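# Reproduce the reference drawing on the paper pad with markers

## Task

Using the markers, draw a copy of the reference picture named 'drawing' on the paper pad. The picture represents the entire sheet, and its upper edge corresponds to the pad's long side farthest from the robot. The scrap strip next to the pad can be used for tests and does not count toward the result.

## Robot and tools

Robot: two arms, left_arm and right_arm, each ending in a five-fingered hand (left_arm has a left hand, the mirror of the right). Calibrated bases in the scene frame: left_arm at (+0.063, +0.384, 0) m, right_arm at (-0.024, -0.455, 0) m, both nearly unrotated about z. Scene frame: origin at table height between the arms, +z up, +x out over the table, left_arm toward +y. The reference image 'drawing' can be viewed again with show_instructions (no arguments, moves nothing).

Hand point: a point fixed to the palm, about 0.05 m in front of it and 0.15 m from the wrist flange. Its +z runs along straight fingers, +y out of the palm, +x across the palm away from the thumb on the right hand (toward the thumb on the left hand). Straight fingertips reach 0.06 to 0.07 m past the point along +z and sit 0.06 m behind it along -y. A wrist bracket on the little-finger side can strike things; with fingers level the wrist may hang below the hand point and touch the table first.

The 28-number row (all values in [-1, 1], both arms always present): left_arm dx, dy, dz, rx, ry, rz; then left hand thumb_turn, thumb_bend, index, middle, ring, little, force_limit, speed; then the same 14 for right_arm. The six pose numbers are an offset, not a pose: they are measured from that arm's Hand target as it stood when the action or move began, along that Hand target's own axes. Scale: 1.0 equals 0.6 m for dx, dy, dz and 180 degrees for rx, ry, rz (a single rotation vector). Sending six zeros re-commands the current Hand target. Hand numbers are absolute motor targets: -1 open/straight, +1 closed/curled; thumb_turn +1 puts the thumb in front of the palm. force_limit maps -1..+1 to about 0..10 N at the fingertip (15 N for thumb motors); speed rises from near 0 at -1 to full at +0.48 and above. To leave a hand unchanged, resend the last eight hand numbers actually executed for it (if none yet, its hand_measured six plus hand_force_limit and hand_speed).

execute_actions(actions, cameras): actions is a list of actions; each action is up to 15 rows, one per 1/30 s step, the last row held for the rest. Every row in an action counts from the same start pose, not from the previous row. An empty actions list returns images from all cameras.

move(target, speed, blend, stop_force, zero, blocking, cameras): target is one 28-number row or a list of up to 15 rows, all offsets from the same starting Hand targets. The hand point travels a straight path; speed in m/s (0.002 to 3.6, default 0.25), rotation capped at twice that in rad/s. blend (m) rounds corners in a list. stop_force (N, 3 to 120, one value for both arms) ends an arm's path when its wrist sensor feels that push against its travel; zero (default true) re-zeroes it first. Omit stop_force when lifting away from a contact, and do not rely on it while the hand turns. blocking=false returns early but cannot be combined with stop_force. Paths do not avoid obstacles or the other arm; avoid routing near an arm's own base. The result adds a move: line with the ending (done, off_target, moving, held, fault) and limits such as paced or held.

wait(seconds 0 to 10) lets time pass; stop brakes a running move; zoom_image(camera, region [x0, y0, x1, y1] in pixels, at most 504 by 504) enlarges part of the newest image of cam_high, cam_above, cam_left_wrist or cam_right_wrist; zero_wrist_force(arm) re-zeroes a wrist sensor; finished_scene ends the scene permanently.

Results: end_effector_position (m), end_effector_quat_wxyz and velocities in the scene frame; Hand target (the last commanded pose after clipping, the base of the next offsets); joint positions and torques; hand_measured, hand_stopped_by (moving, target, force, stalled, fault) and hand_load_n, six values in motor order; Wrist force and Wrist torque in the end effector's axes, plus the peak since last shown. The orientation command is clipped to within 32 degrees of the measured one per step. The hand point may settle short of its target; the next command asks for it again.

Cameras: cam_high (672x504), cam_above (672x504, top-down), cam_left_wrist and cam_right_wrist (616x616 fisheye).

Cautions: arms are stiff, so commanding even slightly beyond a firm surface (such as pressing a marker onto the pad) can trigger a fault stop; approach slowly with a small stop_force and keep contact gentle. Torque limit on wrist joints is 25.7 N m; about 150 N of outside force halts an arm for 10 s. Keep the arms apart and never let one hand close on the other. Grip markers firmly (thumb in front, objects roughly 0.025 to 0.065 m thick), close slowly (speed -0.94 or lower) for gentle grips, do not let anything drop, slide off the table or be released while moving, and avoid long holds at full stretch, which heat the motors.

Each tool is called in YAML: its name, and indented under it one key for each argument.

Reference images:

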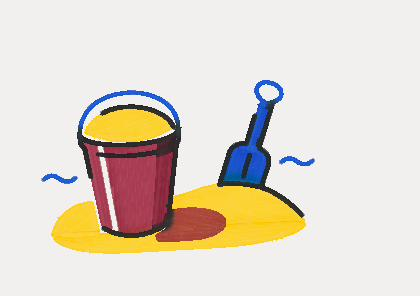

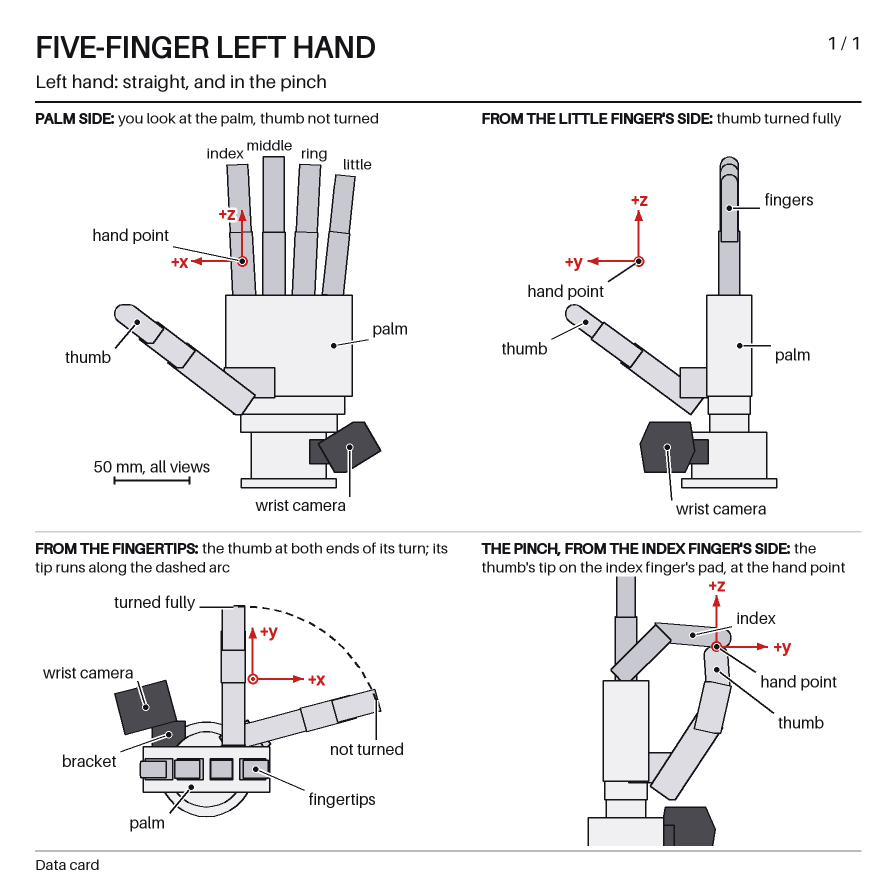

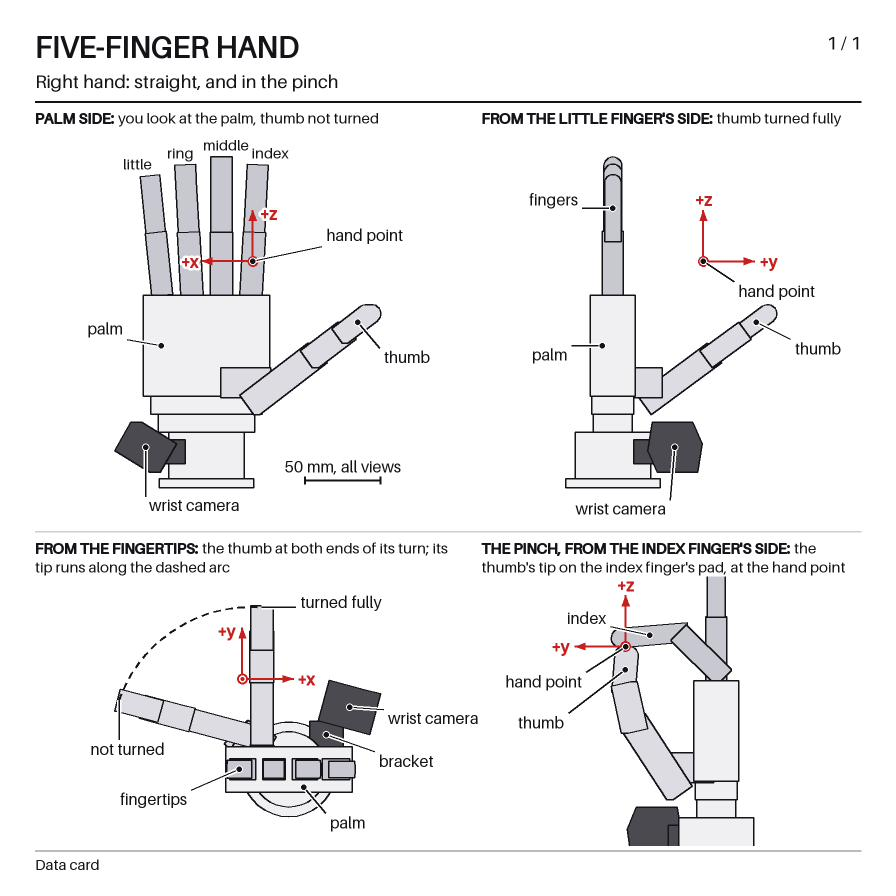

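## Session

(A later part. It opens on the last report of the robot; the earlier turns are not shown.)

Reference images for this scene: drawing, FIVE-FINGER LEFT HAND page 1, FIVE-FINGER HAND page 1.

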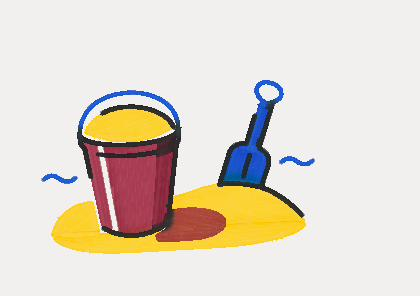

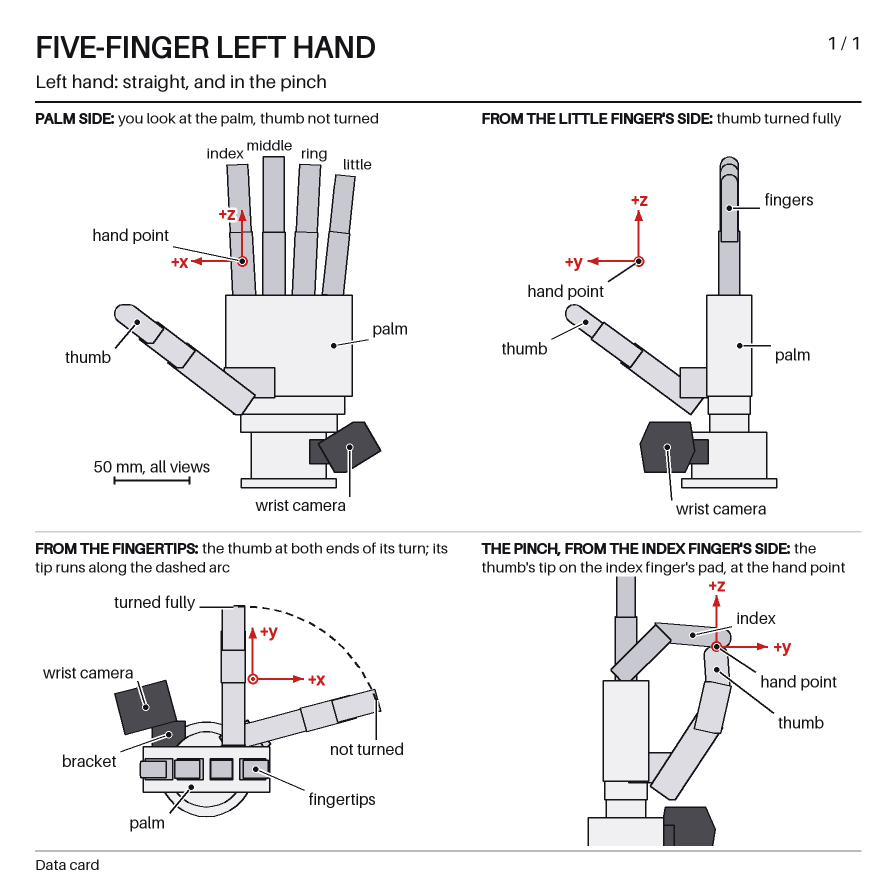

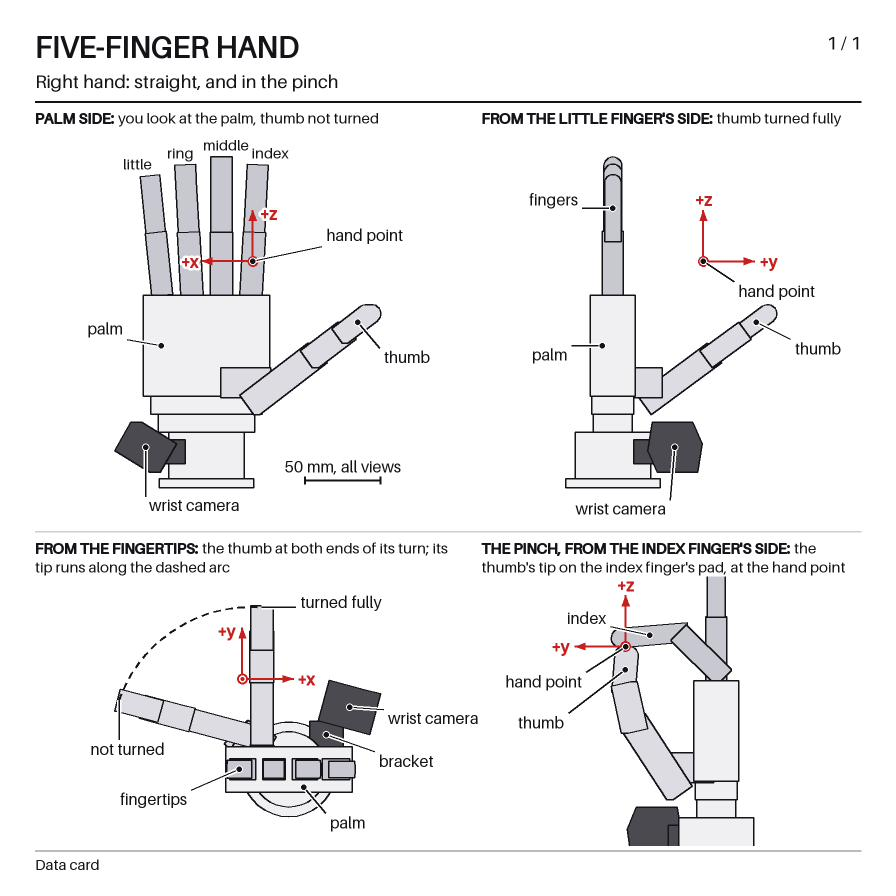

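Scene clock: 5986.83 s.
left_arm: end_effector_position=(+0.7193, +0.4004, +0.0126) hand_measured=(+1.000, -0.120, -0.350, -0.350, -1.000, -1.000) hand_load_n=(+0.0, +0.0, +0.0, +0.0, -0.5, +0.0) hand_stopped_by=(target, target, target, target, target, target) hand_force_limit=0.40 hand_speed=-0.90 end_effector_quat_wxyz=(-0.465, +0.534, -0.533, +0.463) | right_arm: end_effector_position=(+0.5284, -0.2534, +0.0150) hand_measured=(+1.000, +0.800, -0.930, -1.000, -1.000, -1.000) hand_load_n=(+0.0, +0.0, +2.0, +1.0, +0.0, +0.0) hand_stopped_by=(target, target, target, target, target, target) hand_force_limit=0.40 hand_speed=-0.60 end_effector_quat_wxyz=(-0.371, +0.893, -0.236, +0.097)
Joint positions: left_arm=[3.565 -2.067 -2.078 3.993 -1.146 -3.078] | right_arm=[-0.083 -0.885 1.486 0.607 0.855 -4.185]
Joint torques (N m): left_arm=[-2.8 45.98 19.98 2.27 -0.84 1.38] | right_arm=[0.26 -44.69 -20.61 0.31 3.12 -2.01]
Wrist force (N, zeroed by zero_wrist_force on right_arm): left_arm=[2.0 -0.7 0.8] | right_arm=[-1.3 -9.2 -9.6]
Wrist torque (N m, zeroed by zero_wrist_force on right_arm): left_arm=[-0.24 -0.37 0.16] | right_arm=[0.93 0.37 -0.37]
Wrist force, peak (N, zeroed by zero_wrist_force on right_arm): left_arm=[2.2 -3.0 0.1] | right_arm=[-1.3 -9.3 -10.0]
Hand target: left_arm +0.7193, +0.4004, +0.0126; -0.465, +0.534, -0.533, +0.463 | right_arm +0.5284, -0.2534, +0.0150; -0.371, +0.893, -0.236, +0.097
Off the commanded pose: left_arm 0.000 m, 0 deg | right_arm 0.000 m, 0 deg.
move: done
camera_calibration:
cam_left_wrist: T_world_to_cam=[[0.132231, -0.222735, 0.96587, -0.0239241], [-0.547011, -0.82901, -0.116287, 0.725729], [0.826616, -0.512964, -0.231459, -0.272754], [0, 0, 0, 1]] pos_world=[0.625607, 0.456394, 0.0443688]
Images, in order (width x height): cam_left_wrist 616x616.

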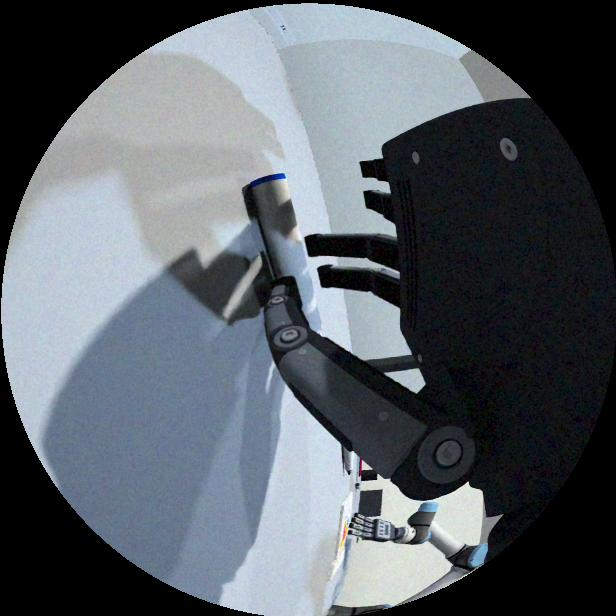

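move:
  target:
    - [0,-0.0495,-0.007,0,0,0,1,-0.12,-0.35,-0.35,-1,-1,0.4,-0.9,0,0,0,0,0,0,1,0.8,-0.93,-1,-1,-1,0.4,-0.6]
    - [0,-0.231,-0.0325,0,0,0,1,-0.12,-0.35,-0.35,-1,-1,0.4,-0.9,0,0,0,0,0,0,1,0.8,-0.93,-1,-1,-1,0.4,-0.6]
  speed: [0.015,0.1]
  blend: [0.003,0]
  cameras: ["cam_left_wrist","cam_high"]

Scene clock: 6001.80 s.
left_arm: end_effector_position=(+0.7192, +0.4003, +0.1527) hand_measured=(+1.000, -0.120, -0.350, -0.350, -1.000, -1.000) hand_load_n=(+0.0, +0.0, +0.0, +0.0, +0.0, +0.0) hand_stopped_by=(target, target, target, target, target, target) hand_force_limit=0.40 hand_speed=-0.90 end_effector_quat_wxyz=(-0.465, +0.534, -0.533, +0.463) | right_arm: end_effector_position=(+0.5284, -0.2534, +0.0150) hand_measured=(+1.000, +0.800, -0.930, -1.000, -1.000, -1.000) hand_load_n=(+0.0, +0.0, +2.0, +1.0, +0.0, +0.0) hand_stopped_by=(target, target, target, target, target, target) hand_force_limit=0.40 hand_speed=-0.60 end_effector_quat_wxyz=(-0.371, +0.893, -0.236, +0.097)
Joint positions: left_arm=[3.565 -1.799 -1.973 3.62 -1.146 -3.078] | right_arm=[-0.083 -0.885 1.486 0.607 0.855 -4.185]
Joint torques (N m): left_arm=[0.64 19.73 4.61 1.5 1.19 1.25] | right_arm=[1.42 -45.05 -20.73 0.46 3.15 -1.88]
Wrist force (N, zeroed by zero_wrist_force on right_arm): left_arm=[1.8 -0.8 1.1] | right_arm=[-1.2 -9.3 -9.8]
Wrist torque (N m, zeroed by zero_wrist_force on right_arm): left_arm=[-0.24 -0.34 0.20] | right_arm=[0.93 0.38 -0.37]
Wrist force, peak (N, zeroed by zero_wrist_force on right_arm): left_arm=[2.5 -0.8 1.0] | right_arm=[-1.3 -9.5 -9.8]
Hand target: left_arm +0.7191, +0.4003, +0.1526; -0.465, +0.534, -0.533, +0.463 | right_arm +0.5284, -0.2534, +0.0150; -0.371, +0.893, -0.236, +0.097
Off the commanded pose: left_arm 0.000 m, 0 deg | right_arm 0.000 m, 0 deg.
move: done
camera_calibration:
cam_left_wrist: T_world_to_cam=[[0.131974, -0.222784, 0.965893, -0.158954], [-0.547017, -0.828981, -0.116464, 0.741977], [0.826653, -0.51299, -0.231271, -0.240313], [0, 0, 0, 1]] pos_world=[0.625507, 0.456394, 0.184369]
Images, in order (width x height): cam_high 672x504, cam_left_wrist 616x616.

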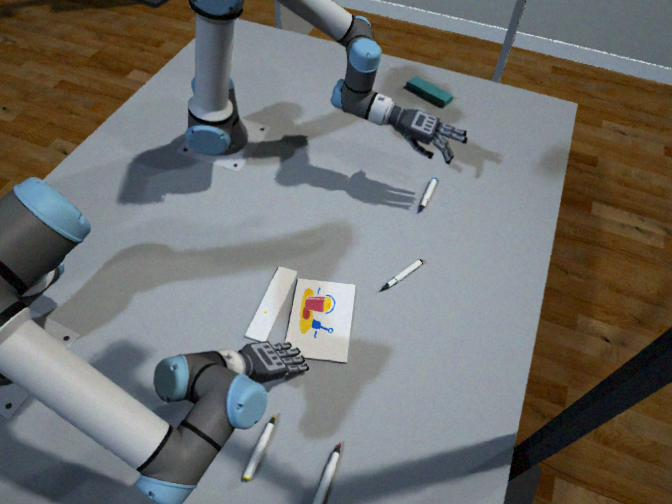

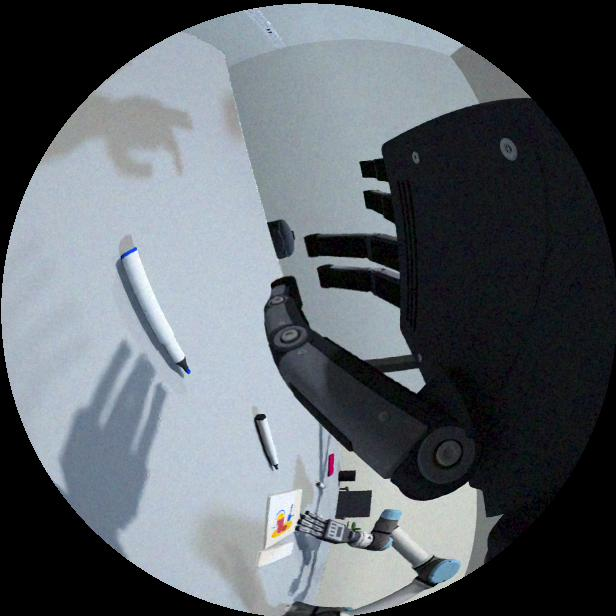

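move:
  target: [0.4672,0.0325,0.0397,0.0054,0.1636,0.0215,1,-0.12,-0.35,-0.35,-1,-1,0,-0.6,0,0,0,0,0,0,1,0.8,-0.93,-1,-1,-1,0.4,-0.6]
  speed: 0.15
  cameras: ["cam_left_wrist","cam_above"]

zoom_image:
  camera: "cam_left_wrist"
  region: [60, 180, 310, 430]

Scene clock: 6028.60 s.
left_arm: end_effector_position=(+0.7410, +0.1200, +0.1298) hand_measured=(+1.000, -0.120, -0.350, -0.350, -1.000, -1.000) hand_load_n=(+0.0, +0.0, +0.0, +0.0, +0.0, +0.0) hand_stopped_by=(target, target, target, target, target, target) hand_force_limit=0.00 hand_speed=-0.60 end_effector_quat_wxyz=(+0.334, -0.377, +0.647, -0.572) | right_arm: end_effector_position=(+0.5284, -0.2534, +0.0150) hand_measured=(+1.000, +0.800, -0.930, -1.000, -1.000, -1.000) hand_load_n=(+0.0, +0.0, +2.0, +1.0, +0.0, +0.0) hand_stopped_by=(target, target, target, target, target, target) hand_force_limit=0.40 hand_speed=-0.60 end_effector_quat_wxyz=(-0.371, +0.893, -0.236, +0.097)
Joint positions: left_arm=[3.162 -2 -1.77 3.627 -1.03 -3.067] | right_arm=[-0.083 -0.885 1.486 0.607 0.855 -4.185]
Joint torques (N m): left_arm=[15.16 49.89 4.94 2.49 -0.94 0.53] | right_arm=[0.82 -44.19 -20.51 0.43 3.21 -1.93]
Wrist force (N, zeroed by zero_wrist_force on right_arm): left_arm=[1.4 -1.0 0.8] | right_arm=[-1.3 -9.3 -9.7]
Wrist torque (N m, zeroed by zero_wrist_force on right_arm): left_arm=[-0.25 -0.28 0.16] | right_arm=[0.92 0.38 -0.38]
Wrist force, peak (N, zeroed by zero_wrist_force on right_arm): left_arm=[2.5 -0.9 1.8] | right_arm=[-1.4 -9.2 -10.1]
Hand target: left_arm +0.7410, +0.1201, +0.1299; +0.334, -0.377, +0.647, -0.572 | right_arm +0.5284, -0.2534, +0.0150; -0.371, +0.893, -0.236, +0.097
Off the commanded pose: left_arm 0.000 m, 0 deg | right_arm 0.000 m, 0 deg.
move: done
camera_calibration:
cam_left_wrist: T_world_to_cam=[[-0.00987553, -0.251182, 0.96789, -0.0939608], [-0.884176, -0.449902, -0.125778, 0.724373], [0.467049, -0.857027, -0.217646, -0.101424], [0, 0, 0, 1]] pos_world=[0.686915, 0.215372, 0.159979]
Images, in order (width x height): cam_above 672x504, cam_left_wrist 616x616.

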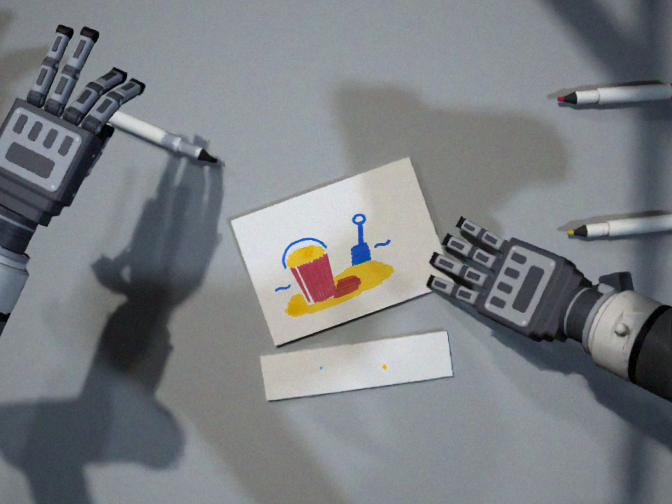

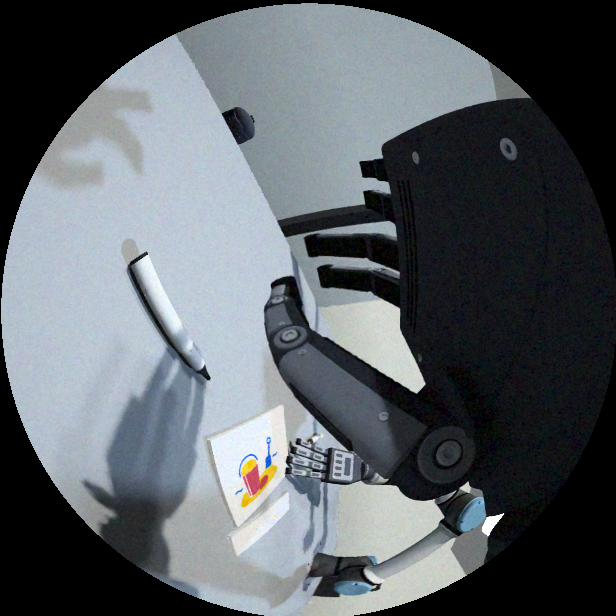

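Scaled by 2.016 from the camera's 616x616 image, which has a finer 880x880 frame.

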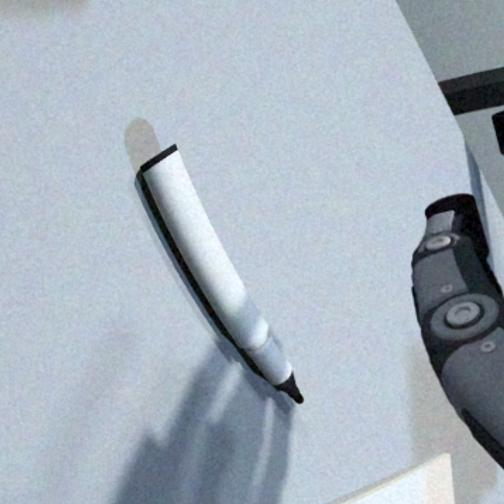

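move:
  target: [0.0189,0.1379,0.0249,0,-0.005,0,1,-0.12,-0.35,-0.35,-1,-1,0,-0.6,0,0,0,0,0,0,1,0.8,-0.93,-1,-1,-1,0.4,-0.6]
  speed: 0.06
  cameras: ["cam_left_wrist"]

zoom_image:
  camera: "cam_left_wrist"
  region: [130, 150, 430, 450]

Scene clock: 6054.47 s.
left_arm: end_effector_position=(+0.7395, +0.1078, +0.0457) hand_measured=(+1.000, -0.120, -0.350, -0.350, -1.000, -1.000) hand_load_n=(+0.0, +0.0, +0.0, +0.0, +0.0, -0.5) hand_stopped_by=(target, target, target, target, target, target) hand_force_limit=0.00 hand_speed=-0.60 end_effector_quat_wxyz=(+0.339, -0.382, +0.644, -0.569) end_effector_velocity=(-0.001, +0.000, +0.001) end_effector_angular_velocity=(+0.000, +0.002, -0.002) | right_arm: end_effector_position=(+0.5284, -0.2534, +0.0150) hand_measured=(+1.000, +0.800, -0.930, -1.000, -1.000, -1.000) hand_load_n=(+0.0, +0.0, +2.0, +1.0, +0.0, +0.0) hand_stopped_by=(target, target, target, target, target, target) hand_force_limit=0.40 hand_speed=-0.60 end_effector_quat_wxyz=(-0.371, +0.893, -0.236, +0.097)
Joint positions: left_arm=[3.13 -2.134 -1.829 3.825 -1.078 -3.073] | right_arm=[-0.083 -0.885 1.486 0.607 0.855 -4.185]
Joint velocities: left_arm=[0 0.003 -0.001 -0.005 0.002 0] | right_arm=[within noise]
Joint torques (N m): left_arm=[3.38 54.46 23.25 -0.65 1.63 -1.03] | right_arm=[0.12 -44.22 -20.14 0.49 3.3 -1.85]
Wrist force (N, zeroed by zero_wrist_force on right_arm): left_arm=[1.2 -0.8 1.0] | right_arm=[-1.2 -9.2 -9.6]
Wrist torque (N m, zeroed by zero_wrist_force on right_arm): left_arm=[-0.27 -0.23 0.17] | right_arm=[0.92 0.37 -0.36]
Wrist force, peak (N, zeroed by zero_wrist_force on right_arm): left_arm=[1.6 -1.7 0.9] | right_arm=[-1.4 -9.5 -9.8]
Hand target: left_arm +0.7397, +0.1079, +0.0459; +0.339, -0.382, +0.644, -0.569 | right_arm +0.5284, -0.2534, +0.0150; -0.371, +0.893, -0.236, +0.097
Off the commanded pose: left_arm 0.000 m, 0 deg | right_arm 0.000 m, 0 deg.
move: done
camera_calibration:
cam_left_wrist: T_world_to_cam=[[-0.00665844, -0.252858, 0.967481, -0.0178317], [-0.876919, -0.463508, -0.127176, 0.703115], [0.480593, -0.849248, -0.218649, -0.140371], [0, 0, 0, 1]] pos_world=[0.683917, 0.202181, 0.0759793]
Images, in order (width x height): cam_left_wrist 616x616.

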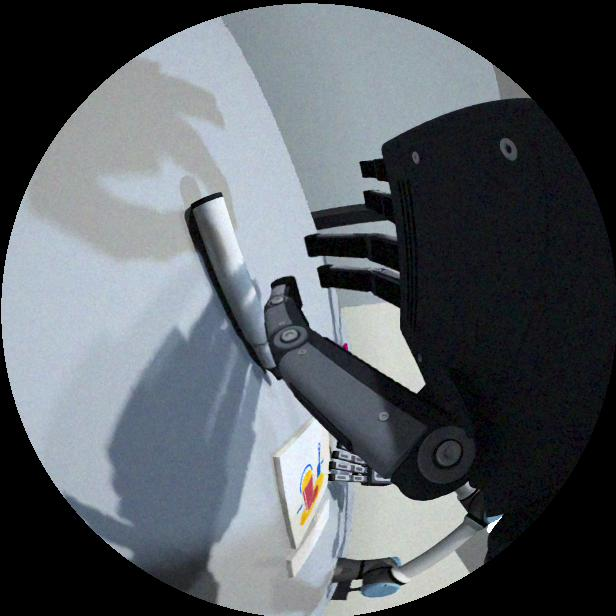

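Scaled by 1.680 from the camera's 616x616 image, which has a finer 880x880 frame.

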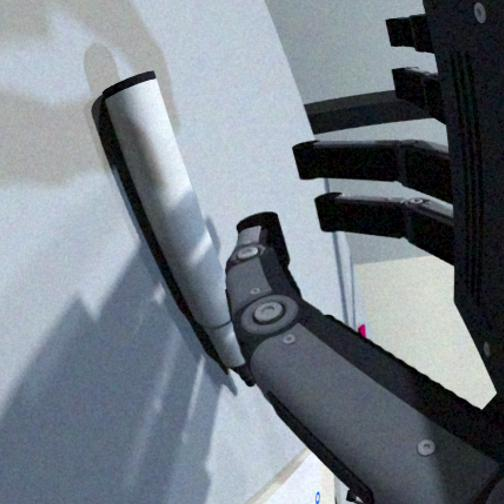

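move:
  target: [0,0.039,0.0065,0,0,0,1,-0.12,-0.35,-0.35,-1,-1,0,-0.6,0,0,0,0,0,0,1,0.8,-0.93,-1,-1,-1,0.4,-0.6]
  speed: 0.03
  stop_force: 4
  cameras: ["cam_left_wrist"]

zoom_image:
  camera: "cam_left_wrist"
  region: [130, 150, 430, 450]

Scene clock: 6087.27 s.
left_arm: end_effector_position=(+0.7406, +0.1074, +0.0222) hand_measured=(+1.000, -0.120, -0.350, -0.350, -1.000, -1.000) hand_load_n=(+0.0, +0.0, +0.0, -0.5, +0.0, +0.0) hand_stopped_by=(target, target, target, target, target, target) hand_force_limit=0.00 hand_speed=-0.60 end_effector_quat_wxyz=(+0.339, -0.382, +0.644, -0.569) | right_arm: end_effector_position=(+0.5284, -0.2534, +0.0150) hand_measured=(+1.000, +0.800, -0.930, -1.000, -1.000, -1.000) hand_load_n=(+0.0, +0.0, +2.0, +1.0, +0.0, +0.0) hand_stopped_by=(target, target, target, target, target, target) hand_force_limit=0.40 hand_speed=-0.60 end_effector_quat_wxyz=(-0.371, +0.893, -0.236, +0.097)
Joint positions: left_arm=[3.129 -2.179 -1.835 3.875 -1.078 -3.073] | right_arm=[-0.083 -0.885 1.486 0.607 0.855 -4.185]
Joint torques (N m): left_arm=[-12.61 52.89 16.8 -0.78 -0.54 -1.19] | right_arm=[0.77 -44.2 -20.11 0.4 3.32 -2.09]
Wrist force (N, zeroed by zero_wrist_force on right_arm): left_arm=[1.2 -0.6 1.4] | right_arm=[-1.1 -9.2 -9.5]
Wrist torque (N m, zeroed by zero_wrist_force on right_arm): left_arm=[-0.29 -0.22 0.15] | right_arm=[0.91 0.34 -0.36]
Wrist force, peak (N, zeroed by zero_wrist_force on right_arm): left_arm=[1.9 -1.0 1.1] | right_arm=[-1.1 -9.5 -9.9]
Hand target: left_arm +0.7406, +0.1074, +0.0222; +0.339, -0.382, +0.644, -0.569 | right_arm +0.5284, -0.2534, +0.0150; -0.371, +0.893, -0.236, +0.097
Off the commanded pose: left_arm 0.000 m, 0 deg | right_arm 0.000 m, 0 deg.
move: done
camera_calibration:
cam_left_wrist: T_world_to_cam=[[-0.00695979, -0.252911, 0.967465, 0.0050527], [-0.87687, -0.463517, -0.127479, 0.700848], [0.480677, -0.849228, -0.218544, -0.146311], [0, 0, 0, 1]] pos_world=[0.684917, 0.201881, 0.0524795]
Images, in order (width x height): cam_left_wrist 616x616.

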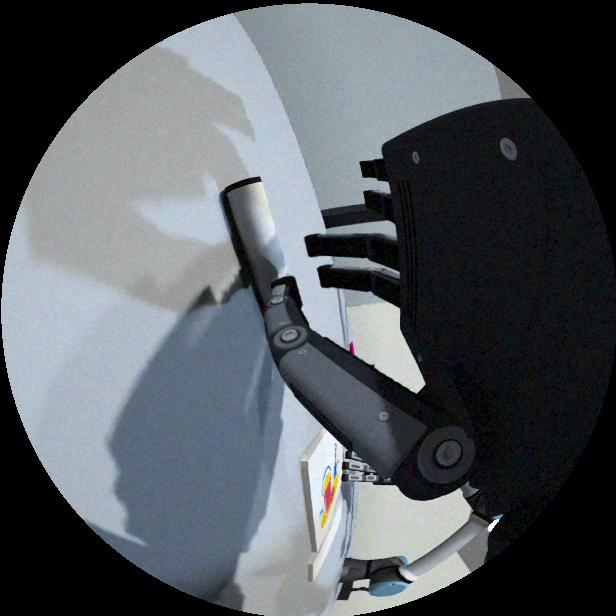

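Scaled by 1.680 from the camera's 616x616 image, which has a finer 880x880 frame.

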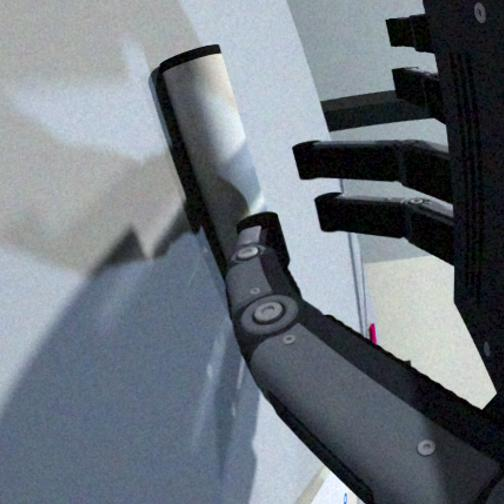

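move:
  target: [0,0.0248,0.003,0,0,0,1,-0.12,-0.35,-0.35,-1,-1,0,-0.6,0,0,0,0,0,0,1,0.8,-0.93,-1,-1,-1,0.4,-0.6]
  speed: 0.008
  stop_force: 3

Scene clock: 6102.73 s.
left_arm: end_effector_position=(+0.7407, +0.1074, +0.0205) hand_measured=(+1.000, -0.118, -0.350, -0.350, -1.000, -1.000) hand_load_n=(-0.5, -3.5, +0.0, +0.0, +0.0, +0.0) hand_stopped_by=(target, target, target, target, target, target) hand_force_limit=0.00 hand_speed=-0.60 end_effector_quat_wxyz=(+0.339, -0.381, +0.644, -0.570) | right_arm: end_effector_position=(+0.5284, -0.2534, +0.0150) hand_measured=(+1.000, +0.800, -0.930, -1.000, -1.000, -1.000) hand_load_n=(+0.0, +0.0, +2.0, +1.0, +0.0, +0.0) hand_stopped_by=(target, target, target, target, target, target) hand_force_limit=0.40 hand_speed=-0.60 end_effector_quat_wxyz=(-0.371, +0.893, -0.236, +0.097)
Joint positions: left_arm=[3.129 -2.182 -1.835 3.88 -1.078 -3.073] | right_arm=[-0.083 -0.885 1.486 0.607 0.855 -4.185]
Joint torques (N m): left_arm=[-6.38 51.94 22.94 -0.94 0.94 0.15] | right_arm=[1.21 -44.1 -20.79 0.44 3.12 -1.9]
Wrist force (N, zeroed by zero_wrist_force on right_arm): left_arm=[1.4 -3.9 -0.8] | right_arm=[-1.3 -9.2 -9.6]
Wrist torque (N m, zeroed by zero_wrist_force on right_arm): left_arm=[-0.39 -0.29 0.22] | right_arm=[0.93 0.38 -0.37]
Wrist force, peak (N, zeroed by zero_wrist_force on right_arm): left_arm=[1.7 -6.5 -2.2] | right_arm=[-1.3 -9.4 -9.9]
Hand target: left_arm +0.7407, +0.1074, +0.0205; +0.339, -0.381, +0.644, -0.570 (not the last commanded pose) | right_arm +0.5284, -0.2534, +0.0150; -0.371, +0.893, -0.236, +0.097
Off the commanded pose: left_arm 0.013 m, 0 deg | right_arm 0.000 m, 0 deg.
move: contact (left_arm)

move:
  target:
    - [0,-0.0095,-0.0012,0,0,0,1,-0.12,-0.35,-0.35,-1,-1,0,-0.6,0,0,0,0,0,0,1,0.8,-0.93,-1,-1,-1,0.4,-0.6]
    - [0,-0.0095,-0.0112,0,0,0,1,-0.12,-0.35,-0.35,-1,-1,0,-0.6,0,0,0,0,0,0,1,0.8,-0.93,-1,-1,-1,0.4,-0.6]
  speed: 0.01
  cameras: ["cam_left_wrist"]

zoom_image:
  camera: "cam_left_wrist"
  region: [130, 150, 430, 450]

Scene clock: 6118.50 s.
left_arm: end_effector_position=(+0.7354, +0.1103, +0.0270) hand_measured=(+1.000, -0.120, -0.350, -0.350, -1.000, -1.000) hand_load_n=(+0.0, +0.0, +0.0, +0.0, +0.0, +0.0) hand_stopped_by=(target, target, target, target, target, target) hand_force_limit=0.00 hand_speed=-0.60 end_effector_quat_wxyz=(+0.339, -0.381, +0.644, -0.570) | right_arm: end_effector_position=(+0.5284, -0.2534, +0.0150) hand_measured=(+1.000, +0.800, -0.930, -1.000, -1.000, -1.000) hand_load_n=(+0.0, +0.0, +2.0, +1.0, +0.0, +0.0) hand_stopped_by=(target, target, target, target, target, target) hand_force_limit=0.40 hand_speed=-0.60 end_effector_quat_wxyz=(-0.371, +0.893, -0.236, +0.097)
Joint positions: left_arm=[3.135 -2.16 -1.852 3.874 -1.072 -3.073] | right_arm=[-0.083 -0.885 1.486 0.607 0.855 -4.185]
Joint torques (N m): left_arm=[6.94 39.92 15.82 2.12 0.86 1.62] | right_arm=[1.01 -44.7 -20.48 0.34 3.37 -1.97]
Wrist force (N, zeroed by zero_wrist_force on right_arm): left_arm=[1.3 -0.7 1.3] | right_arm=[-1.2 -9.3 -9.7]
Wrist torque (N m, zeroed by zero_wrist_force on right_arm): left_arm=[-0.27 -0.26 0.12] | right_arm=[0.92 0.37 -0.37]
Wrist force, peak (N, zeroed by zero_wrist_force on right_arm): left_arm=[1.8 -4.1 -0.8] | right_arm=[-1.6 -9.4 -9.9]
Hand target: left_arm +0.7355, +0.1103, +0.0270; +0.339, -0.381, +0.644, -0.570 | right_arm +0.5284, -0.2534, +0.0150; -0.371, +0.893, -0.236, +0.097
Off the commanded pose: left_arm 0.000 m, 0 deg | right_arm 0.000 m, 0 deg.
move: done
camera_calibration:
cam_left_wrist: T_world_to_cam=[[-0.00730734, -0.252882, 0.96747, 0.00143273], [-0.876816, -0.463536, -0.127784, 0.698216], [0.480771, -0.849226, -0.218344, -0.140398], [0, 0, 0, 1]] pos_world=[0.679717, 0.204781, 0.0571798]
Images, in order (width x height): cam_left_wrist 616x616.

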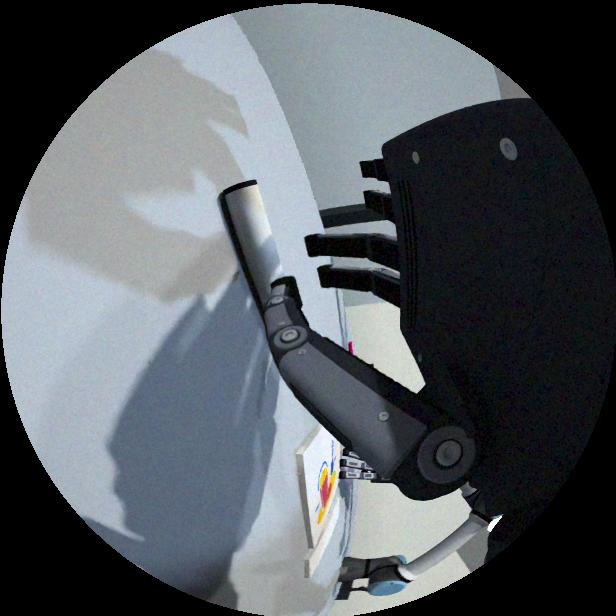

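Scaled by 1.680 from the camera's 616x616 image, which has a finer 880x880 frame.

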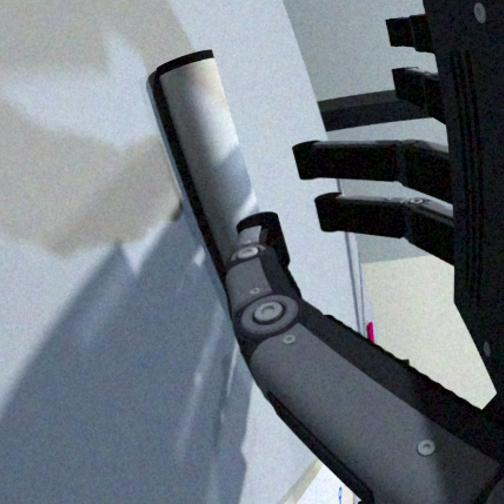

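move:
  target: [0,0.0298,0.0037,0,0.005,0,1,-0.12,-0.35,-0.35,-1,-1,0,-0.6,0,0,0,0,0,0,1,0.8,-0.93,-1,-1,-1,0.4,-0.6]
  speed: 0.008
  stop_force: 3
  cameras: ["cam_left_wrist"]

zoom_image:
  camera: "cam_left_wrist"
  region: [130, 150, 430, 450]

Scene clock: 6157.60 s.
left_arm: end_effector_position=(+0.7355, +0.1103, +0.0092) hand_measured=(+1.000, -0.120, -0.350, -0.350, -1.000, -1.000) hand_load_n=(+0.0, -1.5, +0.0, +0.0, +0.0, +0.0) hand_stopped_by=(target, target, target, target, target, target) hand_force_limit=0.00 hand_speed=-0.60 end_effector_quat_wxyz=(+0.334, -0.377, +0.647, -0.573) | right_arm: end_effector_position=(+0.5284, -0.2534, +0.0150) hand_measured=(+1.000, +0.800, -0.930, -1.000, -1.000, -1.000) hand_load_n=(+0.0, +0.0, +2.0, +1.0, +0.0, +0.0) hand_stopped_by=(target, target, target, target, target, target) hand_force_limit=0.40 hand_speed=-0.60 end_effector_quat_wxyz=(-0.371, +0.893, -0.236, +0.097)
Joint positions: left_arm=[3.142 -2.197 -1.851 3.909 -1.05 -3.071] | right_arm=[-0.083 -0.885 1.486 0.607 0.855 -4.185]
Joint torques (N m): left_arm=[1.87 51.69 21.57 -0.92 -1.24 1.13] | right_arm=[0.23 -44.06 -20.61 0.41 3.38 -1.94]
Wrist force (N, zeroed by zero_wrist_force on right_arm): left_arm=[1.4 -2.5 0.4] | right_arm=[-1.3 -9.5 -9.6]
Wrist torque (N m, zeroed by zero_wrist_force on right_arm): left_arm=[-0.32 -0.25 0.12] | right_arm=[0.89 0.37 -0.38]
Wrist force, peak (N, zeroed by zero_wrist_force on right_arm): left_arm=[1.7 -5.4 -2.0] | right_arm=[-1.4 -9.3 -9.9]
Hand target: left_arm +0.7355, +0.1103, +0.0092; +0.334, -0.377, +0.647, -0.573 | right_arm +0.5284, -0.2534, +0.0150; -0.371, +0.893, -0.236, +0.097
Off the commanded pose: left_arm 0.000 m, 0 deg | right_arm 0.000 m, 0 deg.
move: contact (left_arm)
camera_calibration:
cam_left_wrist: T_world_to_cam=[[-0.0103836, -0.251155, 0.967891, 0.0207129], [-0.883971, -0.450162, -0.126294, 0.699898], [0.467427, -0.856899, -0.217339, -0.133734], [0, 0, 0, 1]] pos_world=[0.681415, 0.205673, 0.0392795]
Images, in order (width x height): cam_left_wrist 616x616.

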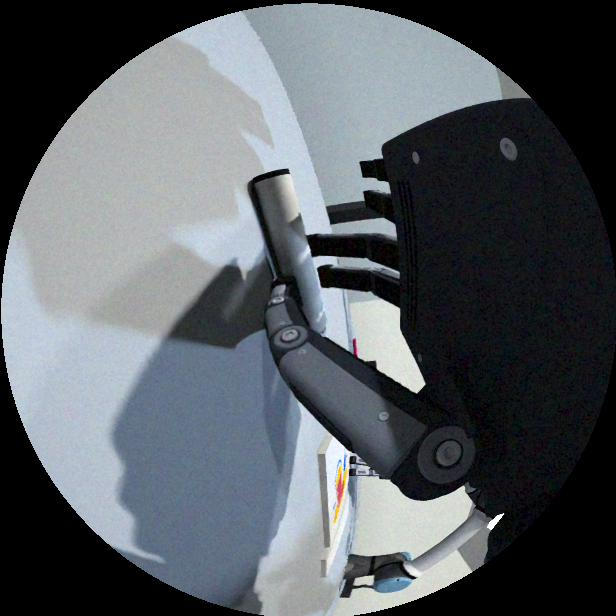

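Scaled by 1.680 from the camera's 616x616 image, which has a finer 880x880 frame.

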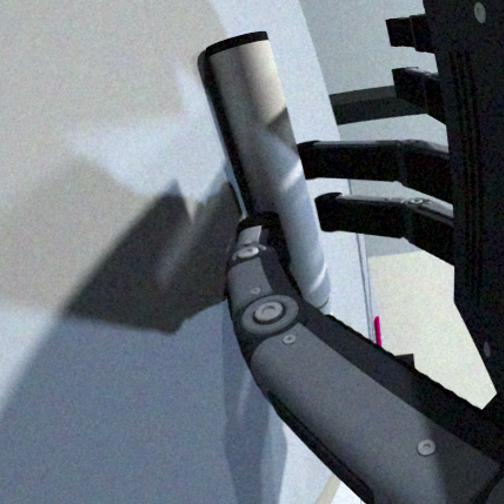

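move:
  target: [0,-0.0029,-0.0003,0,0,0,1,-0.12,-0.35,-0.35,-1,-1,0,-0.6,0,0,0,0,0,0,1,0.8,-0.93,-1,-1,-1,0.4,-0.6]
  speed: 0.008

move:
  target: [0,0,0,0,0,0,1,-0.12,0.35,0.35,-1,-1,0.0,-0.92,0,0,0,0,0,0,1,0.8,-0.93,-1,-1,-1,0.4,-0.6]
  speed: 0.01
  cameras: ["cam_left_wrist"]

zoom_image:
  camera: "cam_left_wrist"
  region: [130, 150, 430, 450]

Scene clock: 6169.33 s.
left_arm: end_effector_position=(+0.7355, +0.1103, +0.0110) hand_measured=(+1.000, -0.120, -0.350, -0.350, -1.000, -1.000) hand_load_n=(+0.0, +0.0, +0.0, +0.0, +0.0, +0.0) hand_stopped_by=(target, target, target, target, target, target) hand_force_limit=0.00 hand_speed=-0.60 end_effector_quat_wxyz=(+0.334, -0.377, +0.647, -0.573) | right_arm: end_effector_position=(+0.5284, -0.2534, +0.0150) hand_measured=(+1.000, +0.800, -0.930, -1.000, -1.000, -1.000) hand_load_n=(+0.0, +0.0, +2.0, +1.0, +0.0, -0.5) hand_stopped_by=(target, target, target, target, target, target) hand_force_limit=0.40 hand_speed=-0.60 end_effector_quat_wxyz=(-0.371, +0.893, -0.236, +0.097)
Joint positions: left_arm=[3.142 -2.194 -1.851 3.905 -1.05 -3.071] | right_arm=[-0.083 -0.885 1.486 0.607 0.855 -4.185]
Joint torques (N m): left_arm=[-14.23 48.53 24.24 -0.19 -1.2 -0.89] | right_arm=[0.06 -44.85 -20.29 0.31 3.47 -2.03]
Wrist force (N, zeroed by zero_wrist_force on right_arm): left_arm=[1.6 -0.5 0.9] | right_arm=[-1.5 -9.2 -9.8]
Wrist torque (N m, zeroed by zero_wrist_force on right_arm): left_arm=[-0.21 -0.30 0.10] | right_arm=[0.93 0.41 -0.39]
Wrist force, peak (N, zeroed by zero_wrist_force on right_arm): left_arm=[2.0 -2.9 0.6] | right_arm=[-1.5 -9.4 -9.9]
Hand target: left_arm +0.7355, +0.1103, +0.0110; +0.334, -0.377, +0.647, -0.573 | right_arm +0.5284, -0.2534, +0.0150; -0.371, +0.893, -0.236, +0.097
Off the commanded pose: left_arm 0.000 m, 0 deg | right_arm 0.000 m, 0 deg.
move: done

Scene clock: 6171.13 s.
left_arm: end_effector_position=(+0.7356, +0.1103, +0.0110) hand_measured=(+1.000, -0.120, -0.008, -0.060, -1.000, -1.000) hand_load_n=(-2.5, +2.0, +6.5, +4.5, -0.5, +0.0) hand_stopped_by=(target, target, force, force, target, target) hand_force_limit=0.00 hand_speed=-0.92 end_effector_quat_wxyz=(+0.334, -0.377, +0.647, -0.573) | right_arm: end_effector_position=(+0.5284, -0.2534, +0.0150) hand_measured=(+1.000, +0.800, -0.930, -1.000, -1.000, -1.000) hand_load_n=(+0.5, +0.0, +2.0, +1.0, +0.0, +0.0) hand_stopped_by=(target, target, target, target, target, target) hand_force_limit=0.40 hand_speed=-0.60 end_effector_quat_wxyz=(-0.371, +0.893, -0.236, +0.097)
Joint positions: left_arm=[3.142 -2.194 -1.851 3.905 -1.05 -3.071] | right_arm=[-0.083 -0.885 1.486 0.607 0.855 -4.185]
Joint torques (N m): left_arm=[-12.46 27.29 19.18 -1.62 -1.06 -1.02] | right_arm=[0.38 -44.39 -20.6 0.36 3.39 -1.98]
Wrist force (N, zeroed by zero_wrist_force on right_arm): left_arm=[2.6 -8.3 2.4] | right_arm=[-1.4 -9.0 -9.7]
Wrist torque (N m, zeroed by zero_wrist_force on right_arm): left_arm=[-0.40 -0.28 0.23] | right_arm=[0.96 0.41 -0.38]
Wrist force, peak (N, zeroed by zero_wrist_force on right_arm): left_arm=[2.4 -8.5 2.9] | right_arm=[-1.4 -9.3 -9.9]
Hand target: left_arm +0.7355, +0.1103, +0.0110; +0.334, -0.377, +0.647, -0.573 | right_arm +0.5284, -0.2534, +0.0150; -0.371, +0.893, -0.236, +0.097
Off the commanded pose: left_arm 0.000 m, 0 deg | right_arm 0.000 m, 0 deg.
move: done
camera_calibration:
cam_left_wrist: T_world_to_cam=[[-0.0105143, -0.251115, 0.9679, 0.0190513], [-0.883964, -0.450147, -0.12639, 0.700122], [0.467436, -0.856918, -0.217244, -0.133349], [0, 0, 0, 1]] pos_world=[0.681415, 0.205673, 0.0410795]
Images, in order (width x height): cam_left_wrist 616x616.

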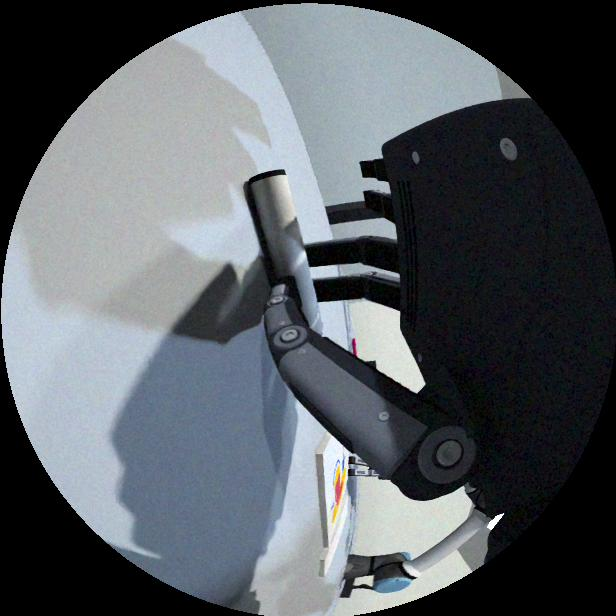

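Scaled by 1.680 from the camera's 616x616 image, which has a finer 880x880 frame.

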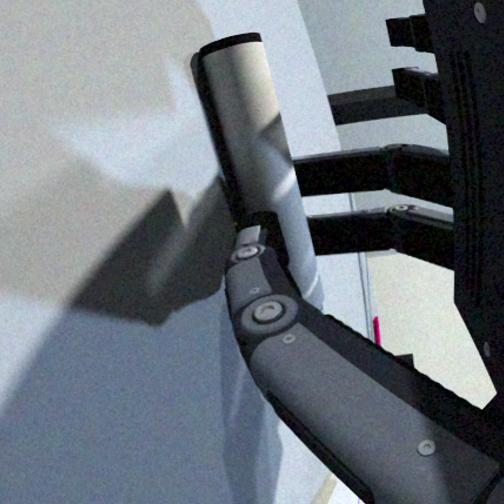

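move:
  target: [0,-0.01,-0.0012,0,0,0,1,-0.12,0.35,0.35,-1,-1,0.0,-0.92,0,0,0,0,0,0,1,0.8,-0.93,-1,-1,-1,0.4,-0.6]
  speed: 0.01

move:
  target: [0,0,0,0,0,0,1,-0.12,0.37,0.37,-1,-1,0.4,-0.94,0,0,0,0,0,0,1,0.8,-0.93,-1,-1,-1,0.4,-0.6]
  speed: 0.01
  cameras: ["cam_left_wrist"]

zoom_image:
  camera: "cam_left_wrist"
  region: [130, 150, 430, 450]

Scene clock: 6189.23 s.
left_arm: end_effector_position=(+0.7356, +0.1103, +0.0171) hand_measured=(+1.000, -0.120, -0.008, -0.060, -1.000, -1.000) hand_load_n=(-3.0, +3.5, +5.5, +0.0, -0.5, +0.0) hand_stopped_by=(target, target, force, force, target, target) hand_force_limit=0.00 hand_speed=-0.92 end_effector_quat_wxyz=(+0.334, -0.377, +0.647, -0.573) | right_arm: end_effector_position=(+0.5284, -0.2534, +0.0150) hand_measured=(+1.000, +0.800, -0.930, -1.000, -1.000, -1.000) hand_load_n=(+0.0, +0.0, +2.0, +1.0, -0.5, +0.0) hand_stopped_by=(target, target, target, target, target, target) hand_force_limit=0.40 hand_speed=-0.60 end_effector_quat_wxyz=(-0.371, +0.893, -0.236, +0.097)
Joint positions: left_arm=[3.141 -2.182 -1.849 3.892 -1.05 -3.071] | right_arm=[-0.083 -0.885 1.486 0.607 0.855 -4.185]
Joint torques (N m): left_arm=[-14.14 40.28 23.89 0.94 -1.2 -0.87] | right_arm=[0.79 -44.86 -20.86 0.4 3.35 -1.98]
Wrist force (N, zeroed by zero_wrist_force on right_arm): left_arm=[1.7 -1.0 1.2] | right_arm=[-1.5 -9.3 -9.6]
Wrist torque (N m, zeroed by zero_wrist_force on right_arm): left_arm=[-0.33 -0.31 0.11] | right_arm=[0.92 0.40 -0.38]
Wrist force, peak (N, zeroed by zero_wrist_force on right_arm): left_arm=[2.1 -8.7 2.7] | right_arm=[-1.3 -9.4 -10.0]
Hand target: left_arm +0.7356, +0.1103, +0.0170; +0.334, -0.377, +0.647, -0.573 | right_arm +0.5284, -0.2534, +0.0150; -0.371, +0.893, -0.236, +0.097
Off the commanded pose: left_arm 0.000 m, 0 deg | right_arm 0.000 m, 0 deg.
move: done

Scene clock: 6189.80 s.
left_arm: end_effector_position=(+0.7356, +0.1103, +0.0170) hand_measured=(+1.000, -0.122, +0.000, -0.006, -1.000, -1.000) hand_load_n=(-0.5, +10.5, +7.5, +8.0, +0.0, +0.0) hand_stopped_by=(target, target, force, force, target, target) hand_force_limit=0.40 hand_speed=-0.94 end_effector_quat_wxyz=(+0.334, -0.377, +0.647, -0.573) | right_arm: end_effector_position=(+0.5284, -0.2534, +0.0150) hand_measured=(+1.000, +0.800, -0.930, -1.000, -1.000, -1.000) hand_load_n=(+0.0, +0.0, +2.0, +1.0, +0.0, +0.0) hand_stopped_by=(target, target, target, target, target, target) hand_force_limit=0.40 hand_speed=-0.60 end_effector_quat_wxyz=(-0.371, +0.893, -0.236, +0.097)
Joint positions: left_arm=[3.141 -2.182 -1.849 3.892 -1.05 -3.071] | right_arm=[-0.083 -0.885 1.486 0.607 0.855 -4.185]
Joint torques (N m): left_arm=[-13.27 28.65 19.52 3.11 -1.23 -0.82] | right_arm=[1.04 -44.52 -19.71 0.26 3.48 -1.96]
Wrist force (N, zeroed by zero_wrist_force on right_arm): left_arm=[1.8 -0.5 1.2] | right_arm=[-1.3 -9.1 -9.7]
Wrist torque (N m, zeroed by zero_wrist_force on right_arm): left_arm=[-0.25 -0.33 0.10] | right_arm=[0.94 0.38 -0.37]
Wrist force, peak (N, zeroed by zero_wrist_force on right_arm): left_arm=[1.9 -0.7 1.0] | right_arm=[-1.5 -9.8 -9.5]
Hand target: left_arm +0.7356, +0.1103, +0.0170; +0.334, -0.377, +0.647, -0.573 | right_arm +0.5284, -0.2534, +0.0150; -0.371, +0.893, -0.236, +0.097
Off the commanded pose: left_arm 0.000 m, 0 deg | right_arm 0.000 m, 0 deg.
move: done
camera_calibration:
cam_left_wrist: T_world_to_cam=[[-0.0103828, -0.251154, 0.967892, 0.0131375], [-0.884012, -0.450086, -0.126274, 0.700849], [0.467349, -0.856939, -0.21735, -0.132063], [0, 0, 0, 1]] pos_world=[0.681415, 0.205573, 0.0470794]
Images, in order (width x height): cam_left_wrist 616x616.

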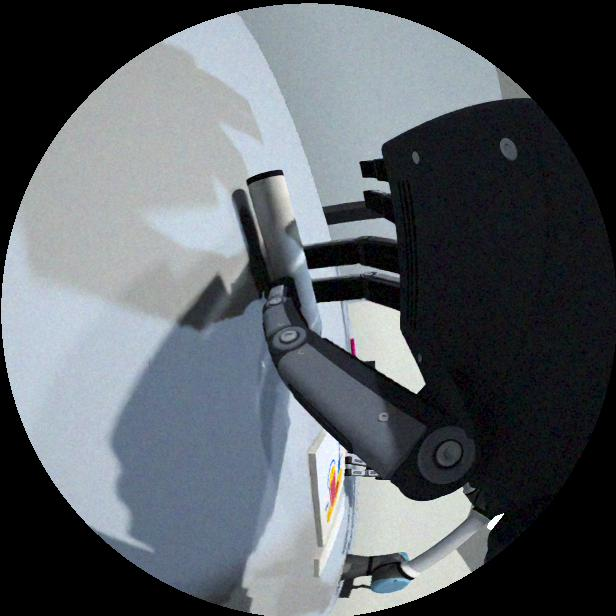

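Scaled by 1.680 from the camera's 616x616 image, which has a finer 880x880 frame.

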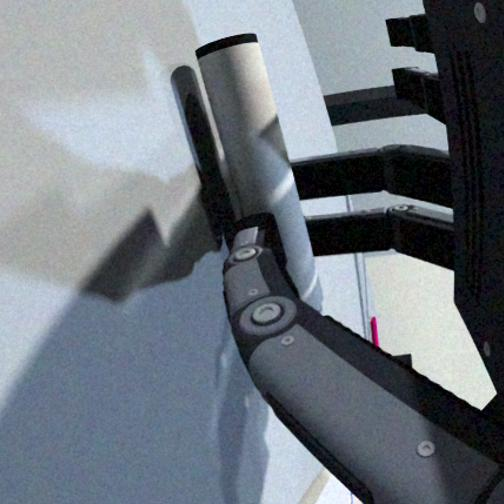

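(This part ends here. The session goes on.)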